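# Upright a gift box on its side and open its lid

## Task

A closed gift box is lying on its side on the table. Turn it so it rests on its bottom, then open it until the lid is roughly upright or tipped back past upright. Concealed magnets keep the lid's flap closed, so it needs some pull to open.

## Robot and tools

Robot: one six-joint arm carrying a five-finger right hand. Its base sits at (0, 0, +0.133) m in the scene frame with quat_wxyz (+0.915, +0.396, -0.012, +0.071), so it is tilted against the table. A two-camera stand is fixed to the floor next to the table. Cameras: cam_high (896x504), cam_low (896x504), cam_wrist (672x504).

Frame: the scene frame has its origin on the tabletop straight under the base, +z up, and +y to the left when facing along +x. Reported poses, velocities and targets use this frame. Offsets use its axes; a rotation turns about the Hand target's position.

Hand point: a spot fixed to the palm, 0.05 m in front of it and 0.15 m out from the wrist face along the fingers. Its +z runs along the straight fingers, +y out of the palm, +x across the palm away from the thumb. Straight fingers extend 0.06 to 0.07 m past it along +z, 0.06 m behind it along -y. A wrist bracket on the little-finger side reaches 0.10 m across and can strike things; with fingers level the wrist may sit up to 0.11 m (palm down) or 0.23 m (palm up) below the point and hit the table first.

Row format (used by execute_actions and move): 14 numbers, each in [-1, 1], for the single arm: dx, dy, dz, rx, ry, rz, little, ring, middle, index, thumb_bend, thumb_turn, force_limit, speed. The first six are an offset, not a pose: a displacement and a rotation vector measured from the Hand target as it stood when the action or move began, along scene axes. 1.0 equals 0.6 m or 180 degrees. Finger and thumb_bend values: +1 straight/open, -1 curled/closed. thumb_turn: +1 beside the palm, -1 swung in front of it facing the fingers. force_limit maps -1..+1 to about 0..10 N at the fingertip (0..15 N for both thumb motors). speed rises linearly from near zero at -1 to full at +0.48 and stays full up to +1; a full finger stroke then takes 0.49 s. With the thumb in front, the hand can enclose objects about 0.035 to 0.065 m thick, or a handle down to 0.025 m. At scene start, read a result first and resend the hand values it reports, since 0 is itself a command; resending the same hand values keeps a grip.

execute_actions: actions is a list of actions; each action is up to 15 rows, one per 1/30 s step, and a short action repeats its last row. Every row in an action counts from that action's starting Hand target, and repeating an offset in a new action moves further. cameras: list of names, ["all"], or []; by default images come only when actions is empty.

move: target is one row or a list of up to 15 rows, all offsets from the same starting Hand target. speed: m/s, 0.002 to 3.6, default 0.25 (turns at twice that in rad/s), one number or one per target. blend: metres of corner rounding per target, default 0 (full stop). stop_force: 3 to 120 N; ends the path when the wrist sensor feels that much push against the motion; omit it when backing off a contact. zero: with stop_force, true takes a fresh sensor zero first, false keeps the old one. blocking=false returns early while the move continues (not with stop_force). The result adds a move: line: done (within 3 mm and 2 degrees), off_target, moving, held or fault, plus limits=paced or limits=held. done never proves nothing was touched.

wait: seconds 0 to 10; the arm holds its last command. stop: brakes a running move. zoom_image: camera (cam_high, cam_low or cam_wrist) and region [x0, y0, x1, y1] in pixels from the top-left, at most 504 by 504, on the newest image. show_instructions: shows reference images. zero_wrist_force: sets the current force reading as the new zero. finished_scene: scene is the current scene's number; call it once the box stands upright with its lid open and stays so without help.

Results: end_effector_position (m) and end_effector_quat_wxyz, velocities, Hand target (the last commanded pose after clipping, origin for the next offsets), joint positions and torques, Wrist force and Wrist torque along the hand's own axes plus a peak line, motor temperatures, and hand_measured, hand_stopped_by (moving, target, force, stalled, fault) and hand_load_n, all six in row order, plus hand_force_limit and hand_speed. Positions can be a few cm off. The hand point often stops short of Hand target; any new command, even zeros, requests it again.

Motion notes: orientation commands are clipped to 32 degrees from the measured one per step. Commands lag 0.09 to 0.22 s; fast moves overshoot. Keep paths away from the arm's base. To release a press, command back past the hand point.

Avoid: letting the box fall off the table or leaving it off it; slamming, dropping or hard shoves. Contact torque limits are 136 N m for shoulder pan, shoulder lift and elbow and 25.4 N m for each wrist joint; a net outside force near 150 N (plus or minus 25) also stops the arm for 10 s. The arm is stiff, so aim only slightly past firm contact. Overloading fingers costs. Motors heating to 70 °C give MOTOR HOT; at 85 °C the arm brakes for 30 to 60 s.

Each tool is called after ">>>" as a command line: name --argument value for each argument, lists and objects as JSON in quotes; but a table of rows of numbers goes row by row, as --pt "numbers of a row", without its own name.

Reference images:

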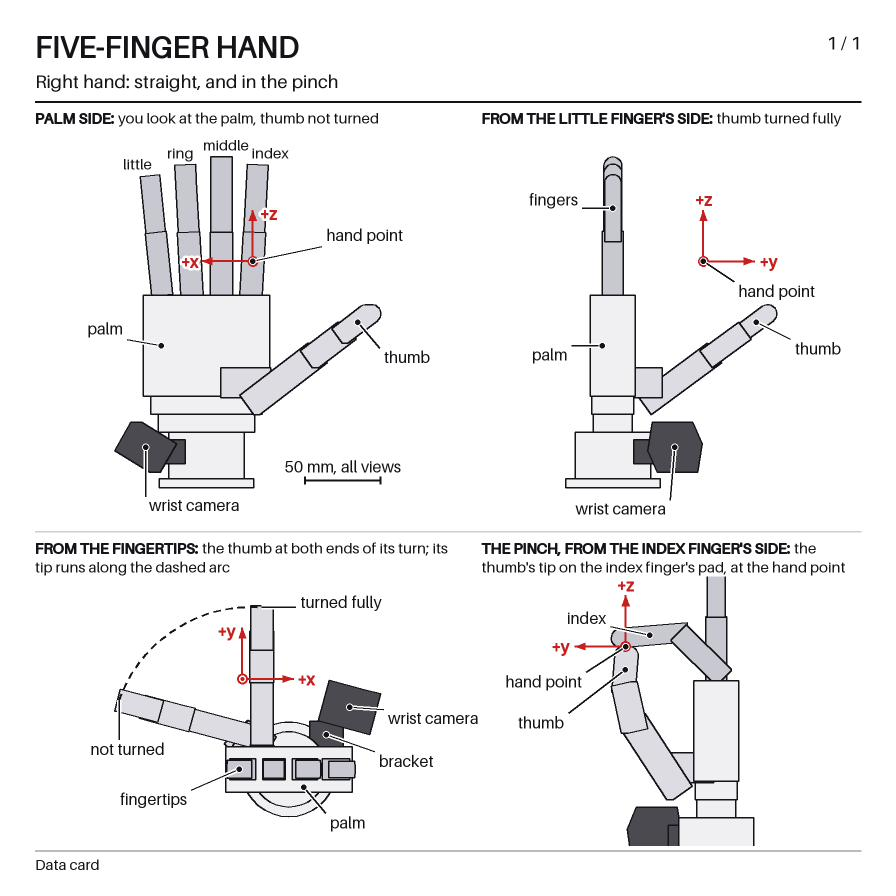

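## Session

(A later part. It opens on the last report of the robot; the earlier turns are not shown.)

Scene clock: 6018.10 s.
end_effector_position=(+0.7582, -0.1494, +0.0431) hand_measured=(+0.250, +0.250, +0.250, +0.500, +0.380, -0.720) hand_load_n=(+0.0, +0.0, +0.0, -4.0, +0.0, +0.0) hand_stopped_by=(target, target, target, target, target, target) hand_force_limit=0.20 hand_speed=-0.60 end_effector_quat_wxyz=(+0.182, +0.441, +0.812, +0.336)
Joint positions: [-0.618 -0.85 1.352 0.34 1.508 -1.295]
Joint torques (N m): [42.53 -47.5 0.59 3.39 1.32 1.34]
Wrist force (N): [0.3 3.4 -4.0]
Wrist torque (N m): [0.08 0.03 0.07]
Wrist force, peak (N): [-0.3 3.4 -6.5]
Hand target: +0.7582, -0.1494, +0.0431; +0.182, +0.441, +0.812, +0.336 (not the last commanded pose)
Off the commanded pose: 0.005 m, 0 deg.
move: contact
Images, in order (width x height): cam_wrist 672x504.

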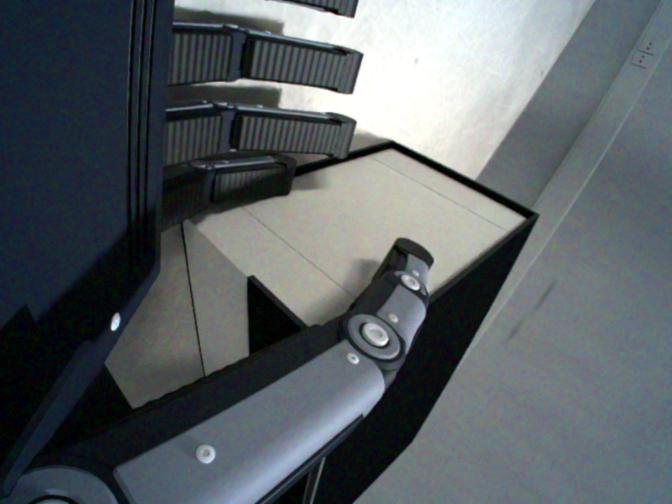

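>>> move --target '[0, 0, 0, 0, 0, 0, 0.25, 0.25, 0.25, 0.5, 0.38, -0.66, 0.2, -0.7]' --speed 0.02 --cameras '[]'

>>> move --target '[0, 0, 0, 0, 0, 0, 0.25, 0.25, 0.25, 0.5, 0.45, -0.68, 0.2, -0.7]' --speed 0.02 --cameras '["cam_wrist", "cam_low"]'

>>> zoom_image --camera "cam_wrist" --region '[150, 120, 450, 380]'

>>> zoom_image --camera "cam_low" --region '[500, 140, 660, 270]'

Scene clock: 6024.47 s.
end_effector_position=(+0.7582, -0.1494, +0.0431) hand_measured=(+0.250, +0.250, +0.250, +0.500, +0.380, -0.660) hand_load_n=(+0.0, +0.0, +0.0, -4.0, +0.0, +0.0) hand_stopped_by=(target, target, target, target, target, target) hand_force_limit=0.20 hand_speed=-0.70 end_effector_quat_wxyz=(+0.182, +0.441, +0.812, +0.336)
Joint positions: [-0.618 -0.85 1.352 0.34 1.508 -1.295]
Joint torques (N m): [42.54 -47.56 0.4 3.26 1.24 1.32]
Wrist force (N): [0.4 3.2 -4.0]
Wrist torque (N m): [0.05 -0.02 0.07]
Wrist force, peak (N): [0.1 3.9 -4.2]
Hand target: +0.7582, -0.1494, +0.0431; +0.182, +0.441, +0.812, +0.336
Off the commanded pose: 0.000 m, 0 deg.
move: done
No camera images: "cameras" was empty.

Scene clock: 6024.97 s.
end_effector_position=(+0.7582, -0.1494, +0.0430) hand_measured=(+0.250, +0.250, +0.250, +0.500, +0.448, -0.680) hand_load_n=(+0.0, +0.0, +0.0, -4.0, -3.0, -2.5) hand_stopped_by=(target, target, target, target, target, target) hand_force_limit=0.20 hand_speed=-0.70 end_effector_quat_wxyz=(+0.182, +0.441, +0.812, +0.336)
Joint positions: [-0.618 -0.85 1.352 0.34 1.508 -1.295]
Joint torques (N m): [42.47 -47.11 -0.41 3.28 0.23 1.34]
Wrist force (N): [0.1 2.3 -2.1]
Wrist torque (N m): [0.03 -0.18 -0.03]
Wrist force, peak (N): [0.4 3.6 -4.1]
Hand target: +0.7582, -0.1494, +0.0431; +0.182, +0.441, +0.812, +0.336
Off the commanded pose: 0.000 m, 0 deg.
move: done
Images, in order (width x height): cam_low 896x504, cam_wrist 672x504.

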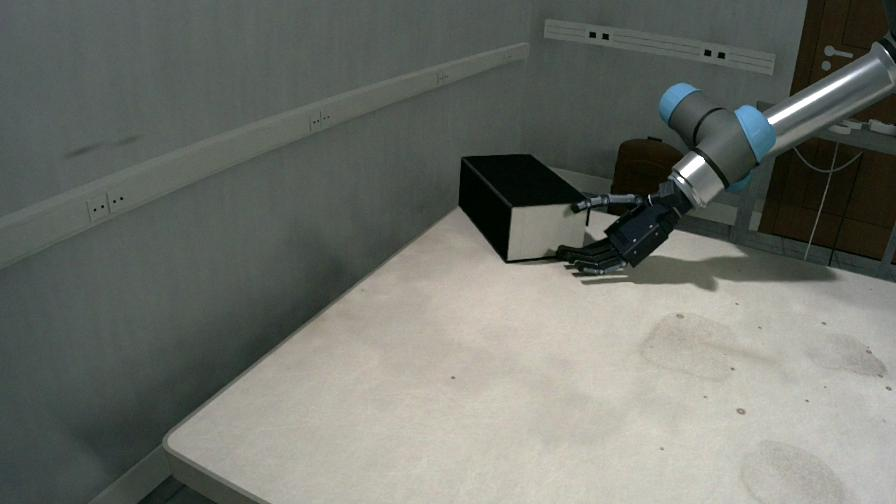

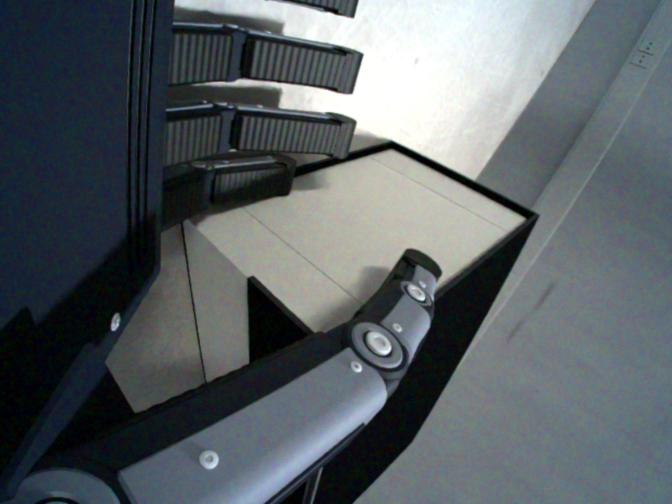

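Scaled by 1.680 from the camera's 672x504 image, which has a finer 960x720 frame.

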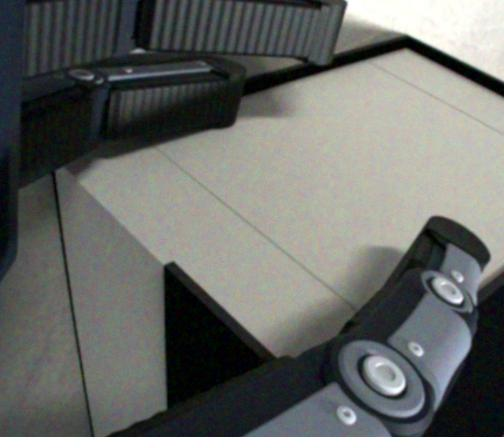

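Scaled by 3.150 from the camera's 896x504 image, which has a finer 1280x720 frame.

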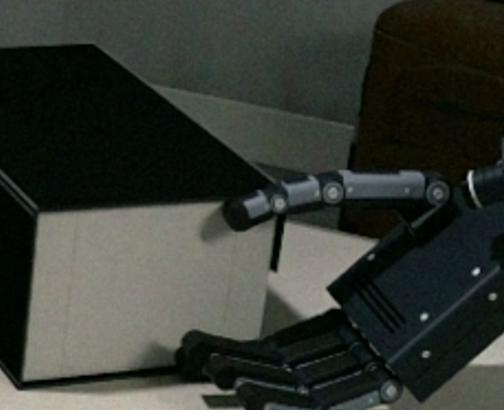

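>>> move --target '[0, 0, 0, 0, 0, 0, 0.25, 0.25, 0.25, 0.5, 0.5, -0.69, 0.2, -0.7]' --speed 0.02 --cameras '["cam_wrist", "cam_low"]'

>>> zoom_image --camera "cam_wrist" --region '[300, 180, 560, 380]'

>>> zoom_image --camera "cam_low" --region '[550, 170, 630, 240]'

Scene clock: 6032.07 s.
end_effector_position=(+0.7582, -0.1494, +0.0431) hand_measured=(+0.250, +0.250, +0.250, +0.500, +0.498, -0.690) hand_load_n=(+0.0, +0.0, +0.0, -4.0, -3.0, -3.0) hand_stopped_by=(target, target, target, target, target, target) hand_force_limit=0.20 hand_speed=-0.70 end_effector_quat_wxyz=(+0.182, +0.441, +0.812, +0.336)
Joint positions: [-0.618 -0.85 1.352 0.34 1.508 -1.295]
Joint torques (N m): [42.07 -46.91 -3.24 3.11 -2.53 1.35]
Wrist force (N): [0.2 2.3 -2.0]
Wrist torque (N m): [0.02 -0.26 -0.05]
Wrist force, peak (N): [0.5 2.7 -2.8]
Hand target: +0.7582, -0.1494, +0.0431; +0.182, +0.441, +0.812, +0.336
Off the commanded pose: 0.000 m, 0 deg.
move: done
Images, in order (width x height): cam_low 896x504, cam_wrist 672x504.

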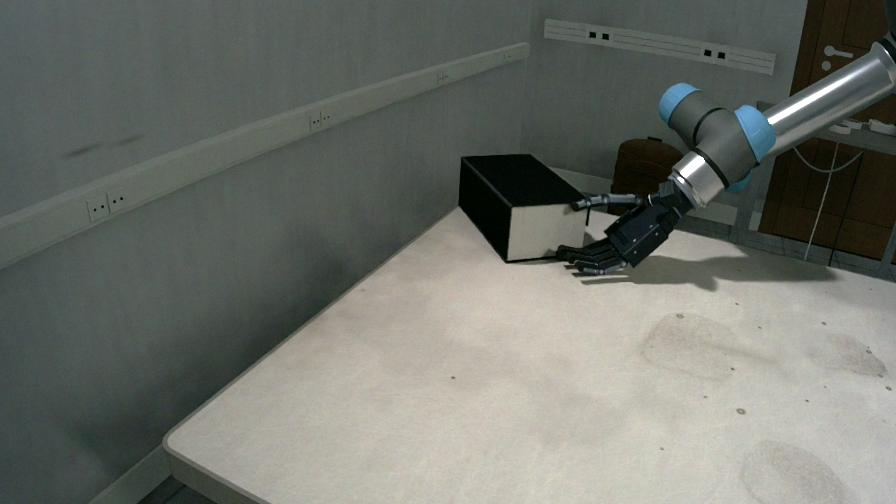

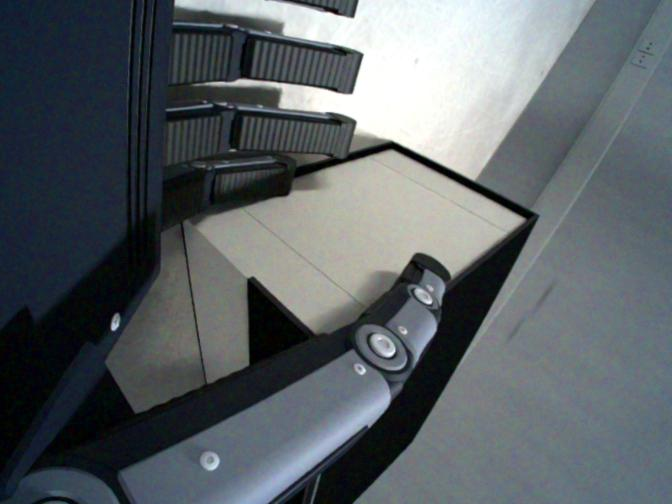

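Scaled by 1.938 from the camera's 672x504 image, which has a finer 960x720 frame.

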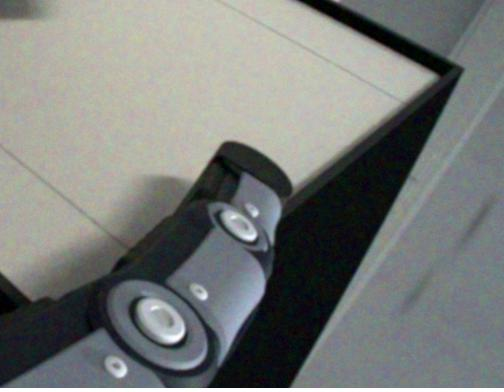

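Scaled by 6.300 from the camera's 896x504 image, which has a finer 1280x720 frame.

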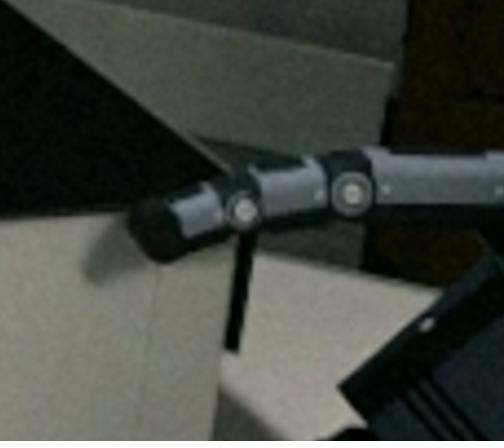

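>>> move --pt "0 0 0 0 0 0 0.25 0.25 0.25 0.5 0.45 -0.8 0.2 -0.4" --pt "0 0 0 0 0 0 0.25 0.25 0.25 0.5 0.15 -0.8 0.2 -0.4" --pt "0 0 0 0 0 0 0.25 0.25 0.25 0.5 0.15 -0.58 0.2 -0.6" --speed 0.02 --cameras '["cam_wrist", "cam_low"]'

>>> zoom_image --camera "cam_wrist" --region '[200, 150, 500, 400]'

>>> zoom_image --camera "cam_low" --region '[550, 170, 630, 240]'

Scene clock: 6065.33 s.
end_effector_position=(+0.7582, -0.1494, +0.0431) hand_measured=(+0.250, +0.250, +0.250, +0.500, +0.150, -0.580) hand_load_n=(-0.5, +0.0, +0.0, -3.5, -0.5, +0.0) hand_stopped_by=(target, target, target, target, target, target) hand_force_limit=0.20 hand_speed=-0.60 end_effector_quat_wxyz=(+0.182, +0.441, +0.812, +0.336)
Joint positions: [-0.618 -0.85 1.352 0.34 1.508 -1.295]
Joint torques (N m): [40.63 -44.84 -7.57 2.95 -0.8 1.26]
Wrist force (N): [-2.0 3.9 -2.8]
Wrist torque (N m): [0.04 -0.12 0.00]
Wrist force, peak (N): [-1.8 4.0 -3.1]
Hand target: +0.7582, -0.1494, +0.0431; +0.182, +0.441, +0.812, +0.336
Off the commanded pose: 0.000 m, 0 deg.
move: done
Images, in order (width x height): cam_low 896x504, cam_wrist 672x504.

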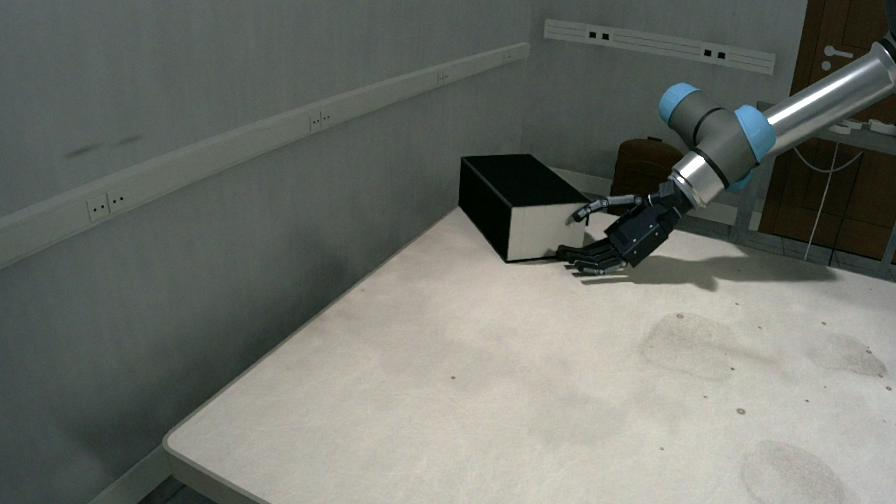

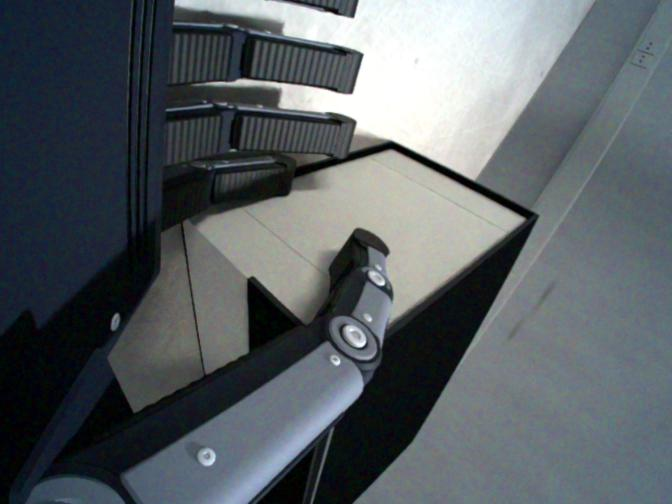

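Scaled by 1.680 from the camera's 672x504 image, which has a finer 960x720 frame.

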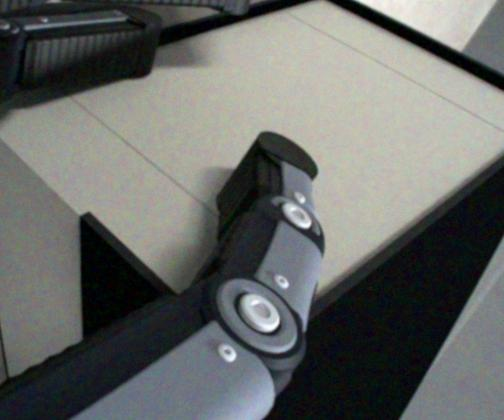

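Scaled by 6.300 from the camera's 896x504 image, which has a finer 1280x720 frame.

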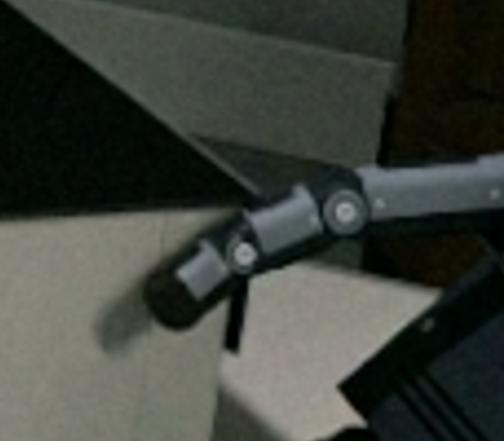

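>>> move --target '[0, 0, 0, 0, 0, 0, 0.25, 0.25, 0.25, 0.5, 0.15, -0.52, 0.2, -0.6]' --speed 0.02 --cameras '[]'

>>> move --target '[0, 0, 0, 0, 0, 0, 0.25, 0.25, 0.25, 0.5, 0.15, -0.46, 0.2, -0.6]' --speed 0.02 --cameras '["cam_wrist", "cam_low"]'

>>> zoom_image --camera "cam_wrist" --region '[200, 150, 500, 400]'

>>> zoom_image --camera "cam_low" --region '[550, 170, 630, 240]'

Scene clock: 6074.43 s.
end_effector_position=(+0.7582, -0.1494, +0.0431) hand_measured=(+0.250, +0.250, +0.250, +0.500, +0.150, -0.520) hand_load_n=(+0.0, +0.0, +0.0, -4.0, +0.0, +0.0) hand_stopped_by=(target, target, target, target, target, target) hand_force_limit=0.20 hand_speed=-0.60 end_effector_quat_wxyz=(+0.182, +0.441, +0.812, +0.336)
Joint positions: [-0.618 -0.85 1.352 0.34 1.508 -1.295]
Joint torques (N m): [40.9 -40.21 -8.63 2.69 0.25 1.3]
Wrist force (N): [-1.9 3.5 -3.0]
Wrist torque (N m): [-0.01 -0.13 0.01]
Wrist force, peak (N): [-2.0 4.0 -3.2]
Hand target: +0.7582, -0.1494, +0.0431; +0.182, +0.441, +0.812, +0.336
Off the commanded pose: 0.000 m, 0 deg.
move: done
No camera images: "cameras" was empty.

Scene clock: 6074.93 s.
end_effector_position=(+0.7582, -0.1494, +0.0431) hand_measured=(+0.250, +0.250, +0.250, +0.500, +0.150, -0.460) hand_load_n=(+0.0, +0.0, +0.0, -3.5, -0.5, -2.5) hand_stopped_by=(target, target, target, target, target, target) hand_force_limit=0.20 hand_speed=-0.60 end_effector_quat_wxyz=(+0.182, +0.441, +0.812, +0.336)
Joint positions: [-0.618 -0.85 1.352 0.34 1.508 -1.295]
Joint torques (N m): [40.23 -39.96 -8.59 2.59 0.47 1.24]
Wrist force (N): [0.0 3.3 -3.6]
Wrist torque (N m): [0.05 -0.22 -0.02]
Wrist force, peak (N): [-2.0 3.9 -3.0]
Hand target: +0.7582, -0.1494, +0.0431; +0.182, +0.441, +0.812, +0.336
Off the commanded pose: 0.000 m, 0 deg.
move: done
Images, in order (width x height): cam_low 896x504, cam_wrist 672x504.

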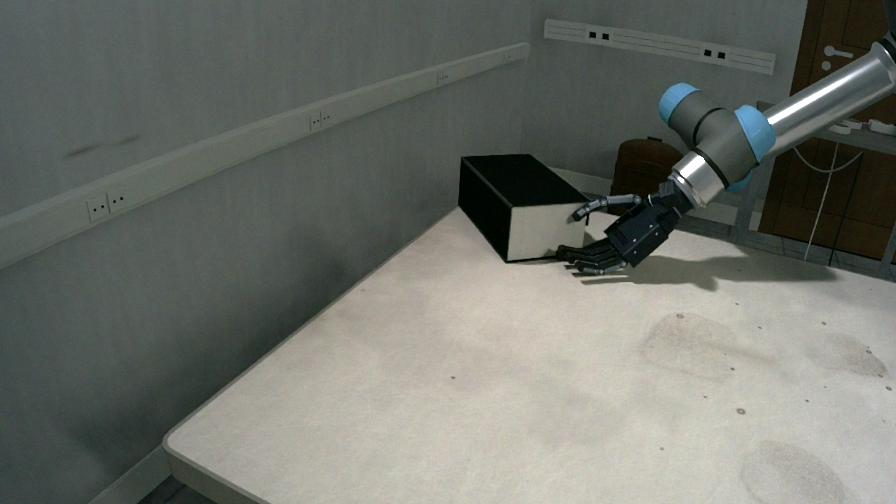

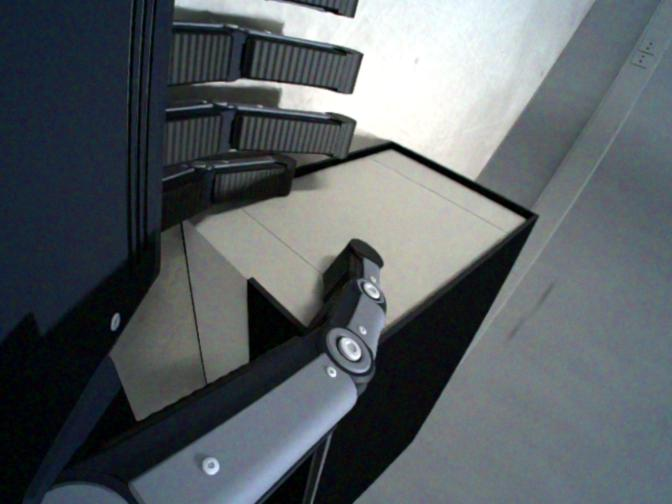

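Scaled by 1.680 from the camera's 672x504 image, which has a finer 960x720 frame.

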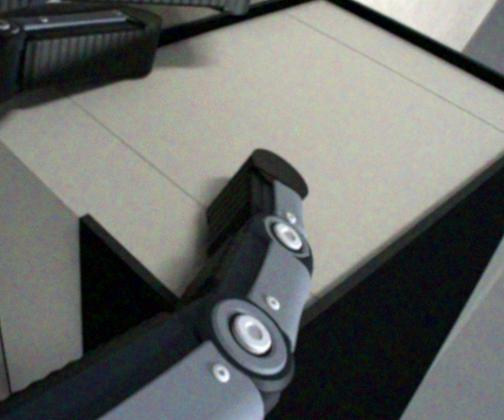

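Scaled by 6.300 from the camera's 896x504 image, which has a finer 1280x720 frame.

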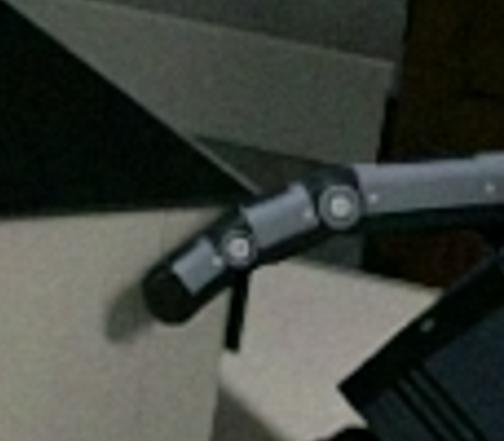

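>>> move --pt "0 0 0 0 0 0 0.25 0.25 0.25 0.5 0.15 -0.52 0.2 -0.4" --pt "0 0 0 0 0 0 0.25 0.25 0.25 0.5 0.22 -0.54 0.2 -0.6" --speed 0.02 --cameras '[]'

>>> move --target '[0, 0, 0, 0, 0, 0, 0.25, 0.25, 0.25, 0.5, 0.28, -0.57, 0.2, -0.6]' --speed 0.02 --cameras '["cam_wrist", "cam_low"]'

>>> zoom_image --camera "cam_low" --region '[550, 170, 630, 240]'

>>> zoom_image --camera "cam_wrist" --region '[200, 150, 500, 400]'

Scene clock: 6083.03 s.
end_effector_position=(+0.7582, -0.1494, +0.0431) hand_measured=(+0.250, +0.250, +0.250, +0.500, +0.220, -0.540) hand_load_n=(+0.0, +0.0, +0.0, -3.5, +0.0, -0.5) hand_stopped_by=(target, target, target, target, target, target) hand_force_limit=0.20 hand_speed=-0.60 end_effector_quat_wxyz=(+0.182, +0.441, +0.812, +0.336)
Joint positions: [-0.618 -0.85 1.352 0.34 1.508 -1.295]
Joint torques (N m): [39.62 -36.48 -8.66 2.62 0.77 1.29]
Wrist force (N): [-2.0 3.3 -3.3]
Wrist torque (N m): [0.07 -0.17 -0.01]
Wrist force, peak (N): [-2.3 3.7 -3.5]
Hand target: +0.7582, -0.1494, +0.0431; +0.182, +0.441, +0.812, +0.336
Off the commanded pose: 0.000 m, 0 deg.
move: done
No camera images: "cameras" was empty.

Scene clock: 6083.53 s.
end_effector_position=(+0.7582, -0.1494, +0.0431) hand_measured=(+0.250, +0.250, +0.250, +0.500, +0.280, -0.570) hand_load_n=(+0.0, +0.0, +0.0, -3.5, +0.0, +0.0) hand_stopped_by=(target, target, target, target, target, target) hand_force_limit=0.20 hand_speed=-0.60 end_effector_quat_wxyz=(+0.182, +0.441, +0.812, +0.336)
Joint positions: [-0.618 -0.85 1.352 0.34 1.508 -1.295]
Joint torques (N m): [39.54 -36.17 -8.51 2.52 0.55 1.29]
Wrist force (N): [-2.3 3.3 -3.7]
Wrist torque (N m): [0.06 -0.16 0.00]
Wrist force, peak (N): [-2.3 3.5 -3.6]
Hand target: +0.7582, -0.1494, +0.0431; +0.182, +0.441, +0.812, +0.336
Off the commanded pose: 0.000 m, 0 deg.
move: done
Images, in order (width x height): cam_low 896x504, cam_wrist 672x504.

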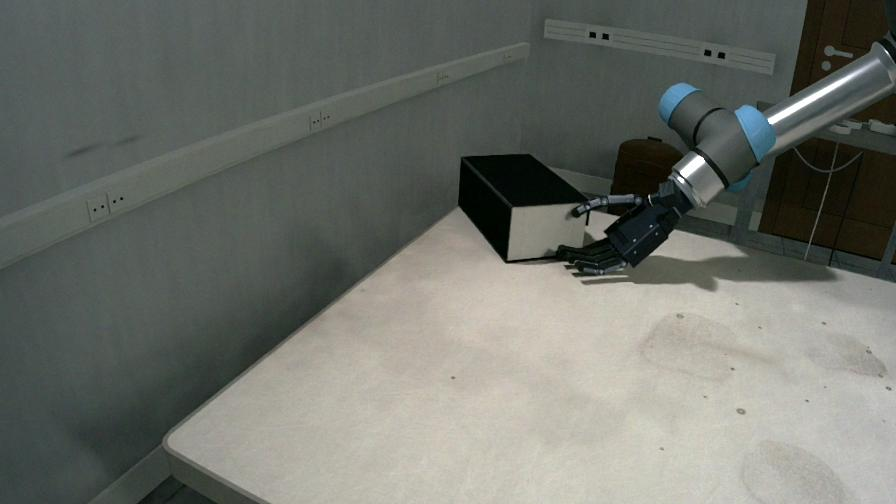

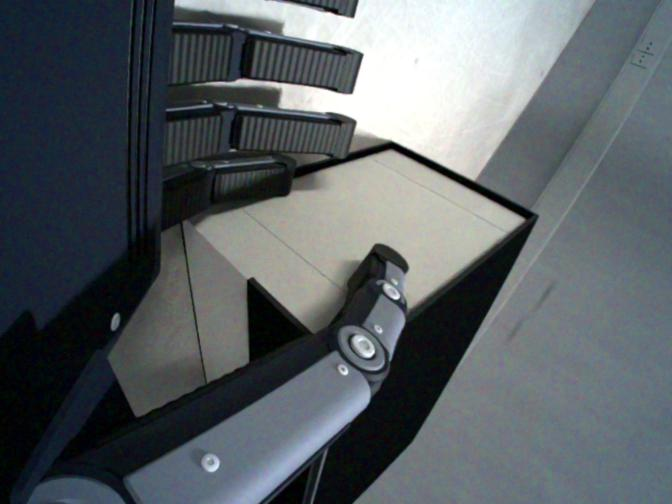

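Scaled by 6.300 from the camera's 896x504 image, which has a finer 1280x720 frame.

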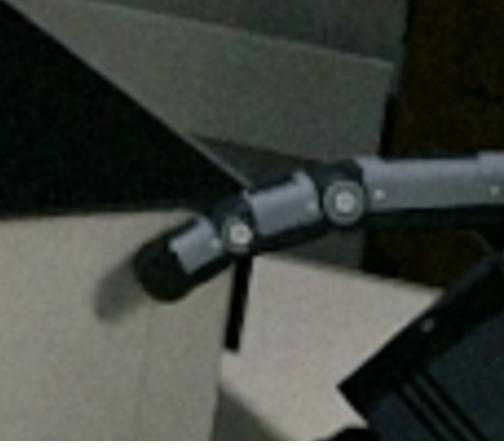

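Scaled by 1.680 from the camera's 672x504 image, which has a finer 960x720 frame.

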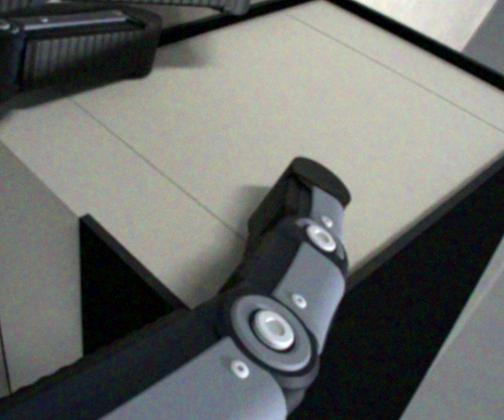

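>>> move --pt "0 0 0 0 0 0 0.25 0.25 0.25 0.5 0.25 -0.85 0.2 -0.2" --pt "0 0 0.01 0 0 0 0.25 0.25 0.25 0.5 0.25 -0.85 0.2 -0.2" --pt "-0.0345 0.0362 0.02 0 0 0 0.25 0.25 0.25 0.5 0.25 -0.85 0.2 -0.2" --pt "-0.0987 0.0167 0.2 0 0 0 0.25 0.25 0.25 0.5 0.5 0.0 0.2 0.2" --speed 0.08

>>> move --pt "0 0 0 0 0 0 0.25 0.25 0.25 0.5 -0.6 0.0 0.2 0.2" --pt "0 0 0 0.3543 0.2071 -0.2585 -0.3 -1 -1 0.0 -0.6 0.0 0.2 0.2" --speed 0.15 --cameras '["all"]'

Scene clock: 6177.20 s.
end_effector_position=(+0.6990, -0.1394, +0.1631) hand_measured=(+0.250, +0.250, +0.250, +0.500, +0.500, +0.000) hand_load_n=(+0.0, +0.0, +0.0, +0.0, +0.0, +0.0) hand_stopped_by=(target, target, target, target, target, target) hand_force_limit=0.20 hand_speed=0.20 end_effector_quat_wxyz=(+0.182, +0.441, +0.812, +0.336)
Joint positions: [-0.499 -1.097 1.557 0.38 1.588 -1.206]
Joint torques (N m): [25.34 -27.37 -11.19 -0.91 -2.69 -1.2]
Wrist force (N): [-0.7 1.2 -0.3]
Wrist torque (N m): [0.12 -0.03 -0.01]
Wrist force, peak (N): [-2.1 3.7 -3.7]
Hand target: +0.6990, -0.1394, +0.1631; +0.182, +0.441, +0.812, +0.336
Off the commanded pose: 0.000 m, 0 deg.
move: done

Scene clock: 6184.33 s.
end_effector_position=(+0.6990, -0.1394, +0.1630) hand_measured=(-0.300, -1.000, -1.000, +0.000, -0.600, +0.000) hand_load_n=(+0.0, +0.0, +0.0, +0.0, +0.0, +0.0) hand_stopped_by=(target, target, target, target, target, target) hand_force_limit=0.20 hand_speed=0.20 end_effector_quat_wxyz=(-0.206, +0.809, +0.309, +0.456)
Joint positions: [-0.466 -1.06 1.462 0.519 1.308 0.307]
Joint torques (N m): [36.17 -44.26 -2.31 3.37 -0.49 1.21]
Wrist force (N): [-0.2 0.9 -1.1]
Wrist torque (N m): [0.19 0.00 0.17]
Wrist force, peak (N): [-0.6 1.8 -0.5]
Hand target: +0.6990, -0.1394, +0.1631; -0.206, +0.809, +0.309, +0.456
Off the commanded pose: 0.000 m, 0 deg.
move: done

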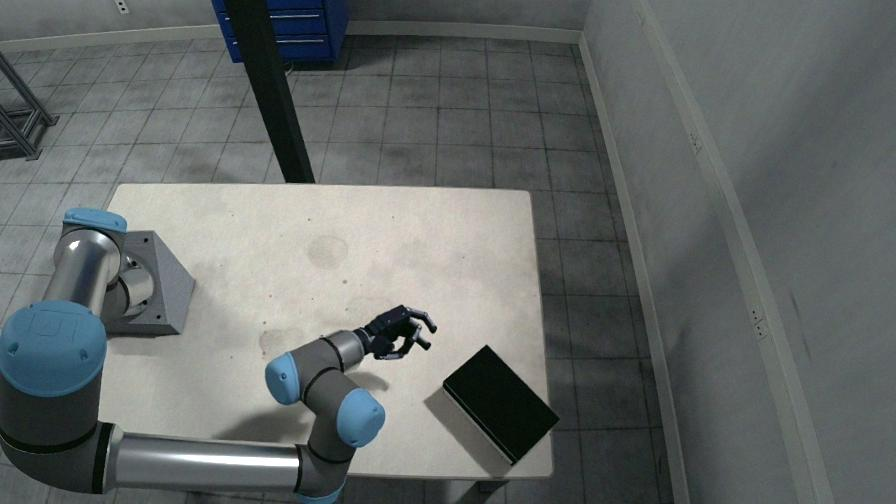

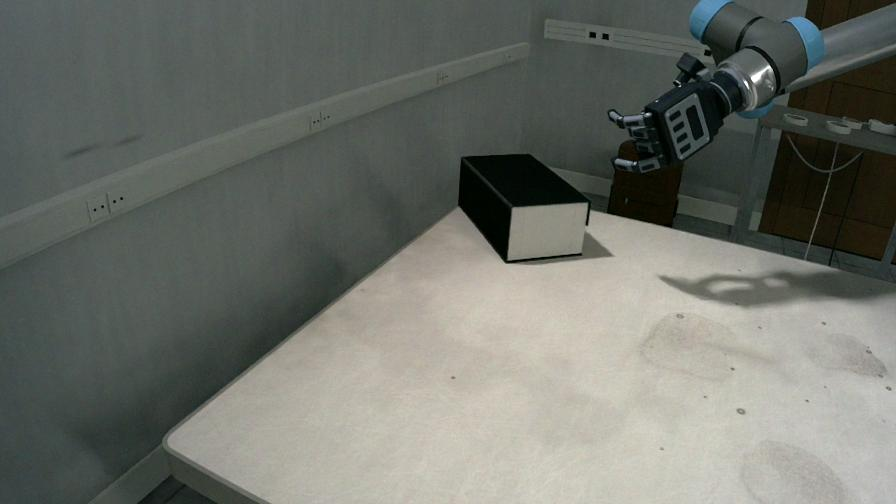

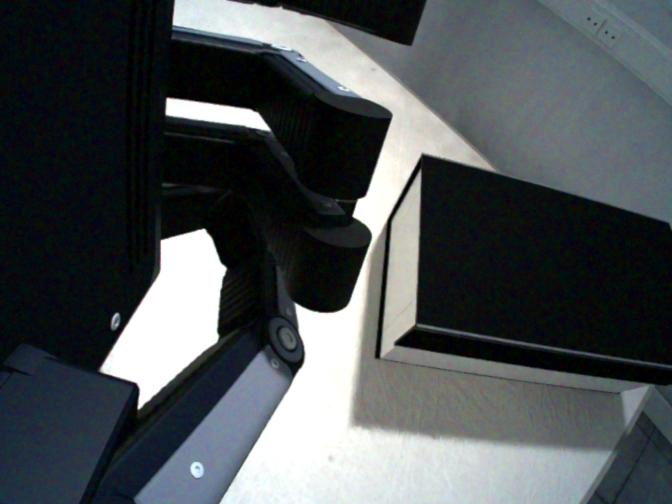

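>>> move --pt "0.0567 0.0123 -0.15 0 0 0 -0.3 -1 -1 0.0 -0.6 0.0 0.2 0.2" --pt "0.0567 0.0123 -0.2217 0 0 0 -0.3 -1 -1 0.0 -0.6 0.0 0.2 0.2" --speed 0.08 --cameras '["all"]'

>>> zoom_image --camera "cam_low" --region '[490, 140, 690, 290]'

>>> zoom_image --camera "cam_high" --region '[360, 310, 560, 480]'

Scene clock: 6200.67 s.
end_effector_position=(+0.7331, -0.1320, +0.0299) hand_measured=(-0.300, -1.000, -1.000, +0.000, -0.600, +0.000) hand_load_n=(+0.0, +0.0, +0.0, +0.0, +0.0, +0.0) hand_stopped_by=(target, target, target, target, target, target) hand_force_limit=0.20 hand_speed=0.20 end_effector_quat_wxyz=(-0.206, +0.809, +0.309, +0.456) end_effector_velocity=(+0.000, -0.001, +0.004) end_effector_angular_velocity=(-0.001, +0.002, -0.002)
Joint positions: [-0.603 -0.84 1.368 0.427 1.227 0.192]
Joint velocities: [0.004 -0.006 0 0.004 0.005 0.005]
Joint torques (N m): [43.67 -47.83 -3.23 3.77 0.52 1.59]
Wrist force (N): [0.1 1.1 -0.6]
Wrist torque (N m): [0.14 -0.06 0.18]
Wrist force, peak (N): [0.8 1.2 -1.1]
Hand target: +0.7330, -0.1320, +0.0300; -0.206, +0.809, +0.309, +0.456
Off the commanded pose: 0.000 m, 0 deg.
move: done

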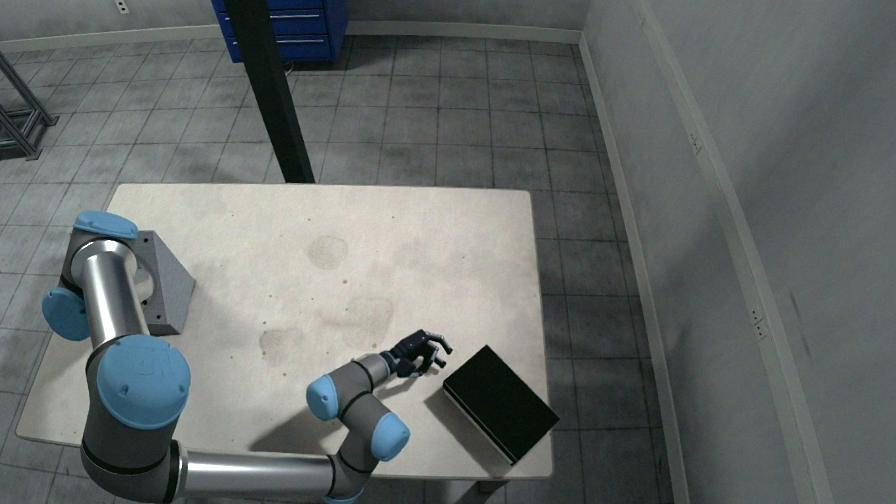

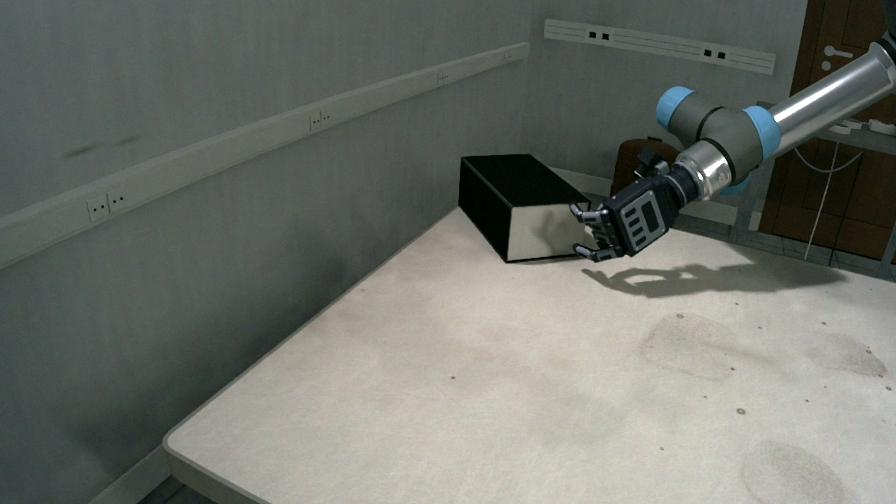

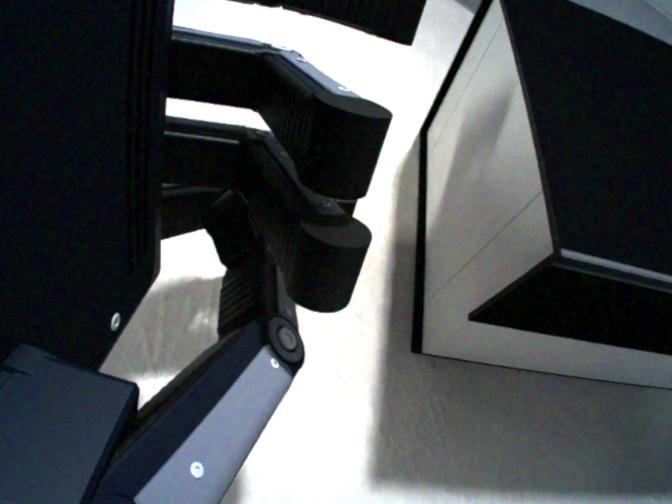

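Scaled by 2.520 from the camera's 896x504 image, which has a finer 1280x720 frame.

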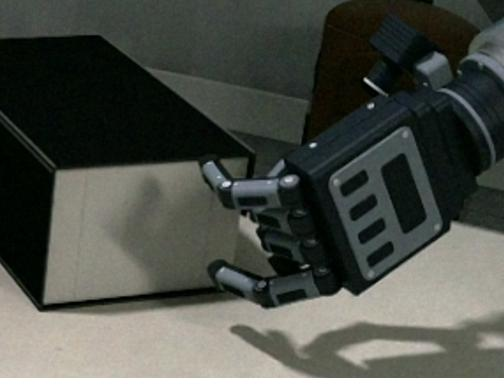

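Scaled by 2.520 from the camera's 896x504 image, which has a finer 1280x720 frame.

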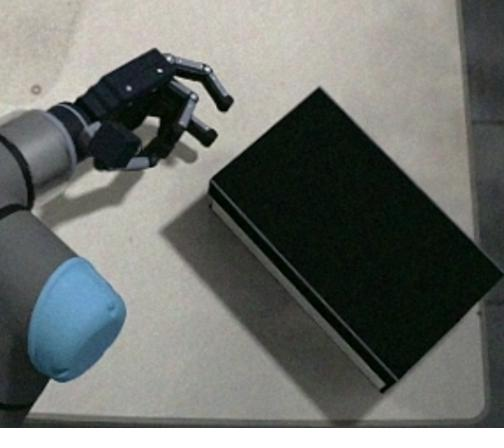

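>>> move --target '[0, 0, -0.06, 0, 0, 0, -0.3, -1, -1, 0.0, -0.6, 0.0, 0.2, 0.2]' --speed 0.012 --stop_force 3 --cameras '["cam_wrist"]'

Scene clock: 6213.13 s.
end_effector_position=(+0.7330, -0.1320, +0.0039) hand_measured=(-0.300, -1.000, -1.000, +0.000, -0.600, +0.000) hand_load_n=(+0.5, +0.0, +0.0, -1.0, +0.0, +0.0) hand_stopped_by=(target, target, target, target, target, target) hand_force_limit=0.20 hand_speed=0.20 end_effector_quat_wxyz=(-0.206, +0.809, +0.309, +0.456)
Joint positions: [-0.633 -0.806 1.359 0.411 1.21 0.165]
Joint torques (N m): [43.83 -48.45 1.35 3.66 0.79 1.58]
Wrist force (N): [2.5 0.0 -2.2]
Wrist torque (N m): [0.18 0.07 0.17]
Wrist force, peak (N): [5.4 -1.1 -3.9]
Hand target: +0.7330, -0.1320, +0.0039; -0.206, +0.809, +0.309, +0.456 (not the last commanded pose)
Off the commanded pose: 0.010 m, 0 deg.
move: contact
Images, in order (width x height): cam_wrist 672x504.

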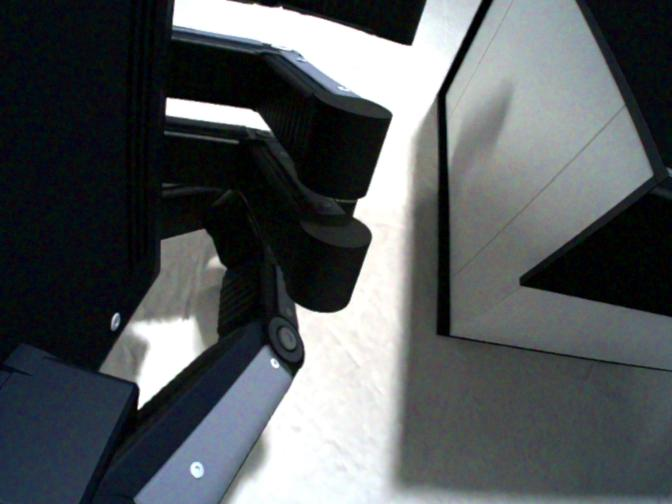

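>>> move --pt "0 0 0.0102 0 0 0 -0.15 -1 -1 0.0 -0.6 0.0 0.2 0.2" --pt "0.0342 -0.0457 0.0102 0 0 0 -0.15 -1 -1 0.0 -0.6 0.0 0.2 0.2" --speed 0.04 --cameras '["cam_wrist", "cam_low"]'

>>> zoom_image --camera "cam_low" --region '[490, 140, 690, 290]'

>>> zoom_image --camera "cam_wrist" --region '[250, 0, 550, 300]'

Scene clock: 6220.70 s.
end_effector_position=(+0.7535, -0.1594, +0.0099) hand_measured=(-0.150, -1.000, -1.000, +0.000, -0.600, +0.000) hand_load_n=(+0.0, +0.5, +0.0, +0.0, +0.0, +0.5) hand_stopped_by=(target, target, target, target, target, target) hand_force_limit=0.20 hand_speed=0.20 end_effector_quat_wxyz=(-0.206, +0.809, +0.309, +0.456) end_effector_velocity=(+0.000, +0.000, -0.001) end_effector_angular_velocity=(+0.000, -0.001, -0.003)
Joint positions: [-0.639 -0.785 1.248 0.503 1.206 0.16]
Joint velocities: [-0.001 -0.001 0.004 -0.006 -0.001 0.001]
Joint torques (N m): [44.07 -50.89 -1.87 -1.02 -2.29 0.19]
Wrist force (N): [0.1 0.6 -0.1]
Wrist torque (N m): [0.06 -0.09 0.19]
Wrist force, peak (N): [3.0 -0.2 -2.3]
Hand target: +0.7535, -0.1594, +0.0100; -0.206, +0.809, +0.309, +0.456
Off the commanded pose: 0.000 m, 0 deg.
move: done
Images, in order (width x height): cam_low 896x504, cam_wrist 672x504.

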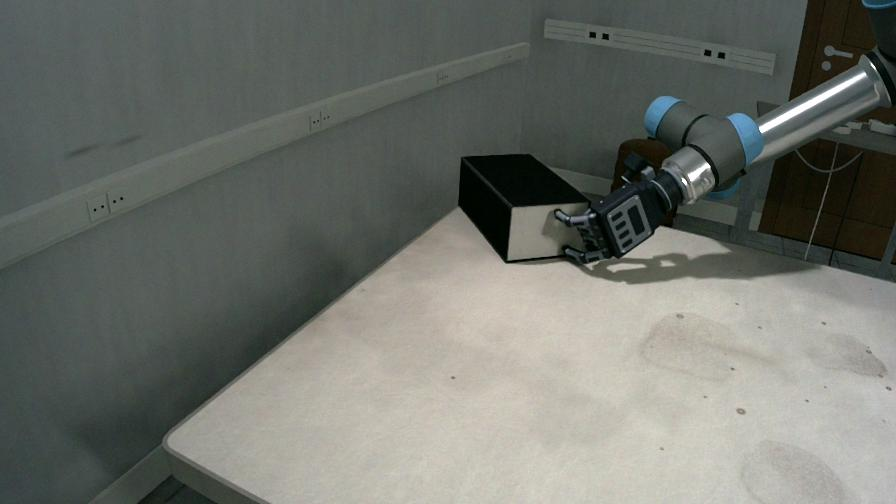

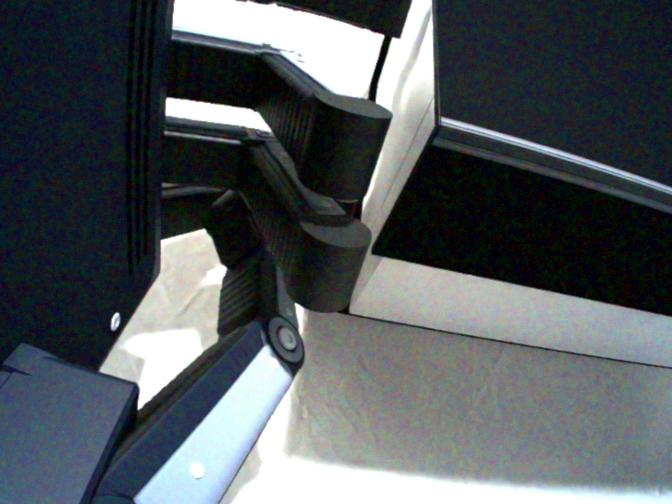

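Scaled by 2.520 from the camera's 896x504 image, which has a finer 1280x720 frame.

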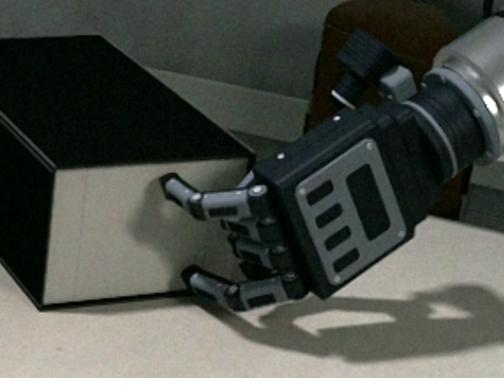

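Scaled by 1.680 from the camera's 672x504 image, which has a finer 960x720 frame.

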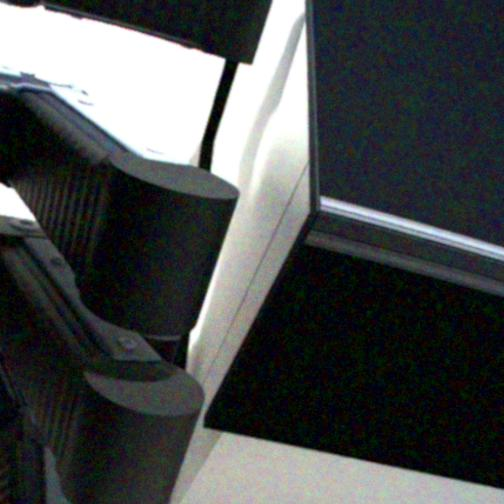

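>>> execute_actions --actions '[]' --cameras '["cam_high"]'

>>> zoom_image --camera "cam_high" --region '[400, 310, 570, 480]'

Scene clock: 6225.57 s.
end_effector_position=(+0.7535, -0.1594, +0.0100) hand_measured=(-0.150, -1.000, -1.000, +0.000, -0.600, +0.000) hand_load_n=(+0.0, +0.0, +0.0, +0.0, +0.5, +0.0) hand_stopped_by=(target, target, target, target, target, target) hand_force_limit=0.20 hand_speed=0.20 end_effector_quat_wxyz=(-0.206, +0.809, +0.309, +0.456)
Joint positions: [-0.639 -0.785 1.248 0.503 1.207 0.16]
Joint velocities: within noise
Joint torques (N m): [46.64 -51.75 -9.51 -0.63 0.3 0.9]
Motor temperatures (°C): [39 43 34 42 38 42]
Wrist force (N): [-0.1 0.9 -0.6]
Wrist torque (N m): [0.12 -0.04 0.18]
Wrist force, peak (N): [-0.1 1.4 -0.2]
Hand target: +0.7535, -0.1594, +0.0100; -0.206, +0.809, +0.309, +0.456
Off the commanded pose: 0.000 m, 0 deg.
Images, in order (width x height): cam_high 896x504.

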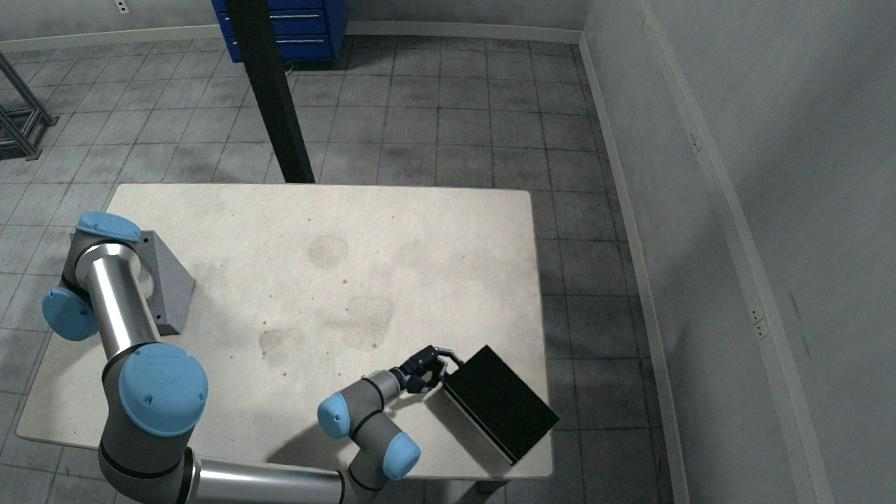

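Scaled by 2.965 from the camera's 896x504 image, which has a finer 1280x720 frame.

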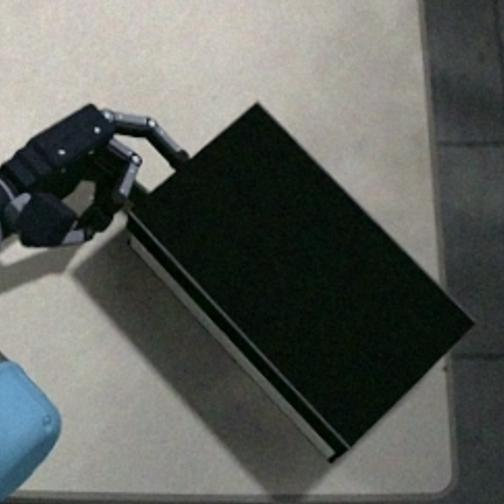

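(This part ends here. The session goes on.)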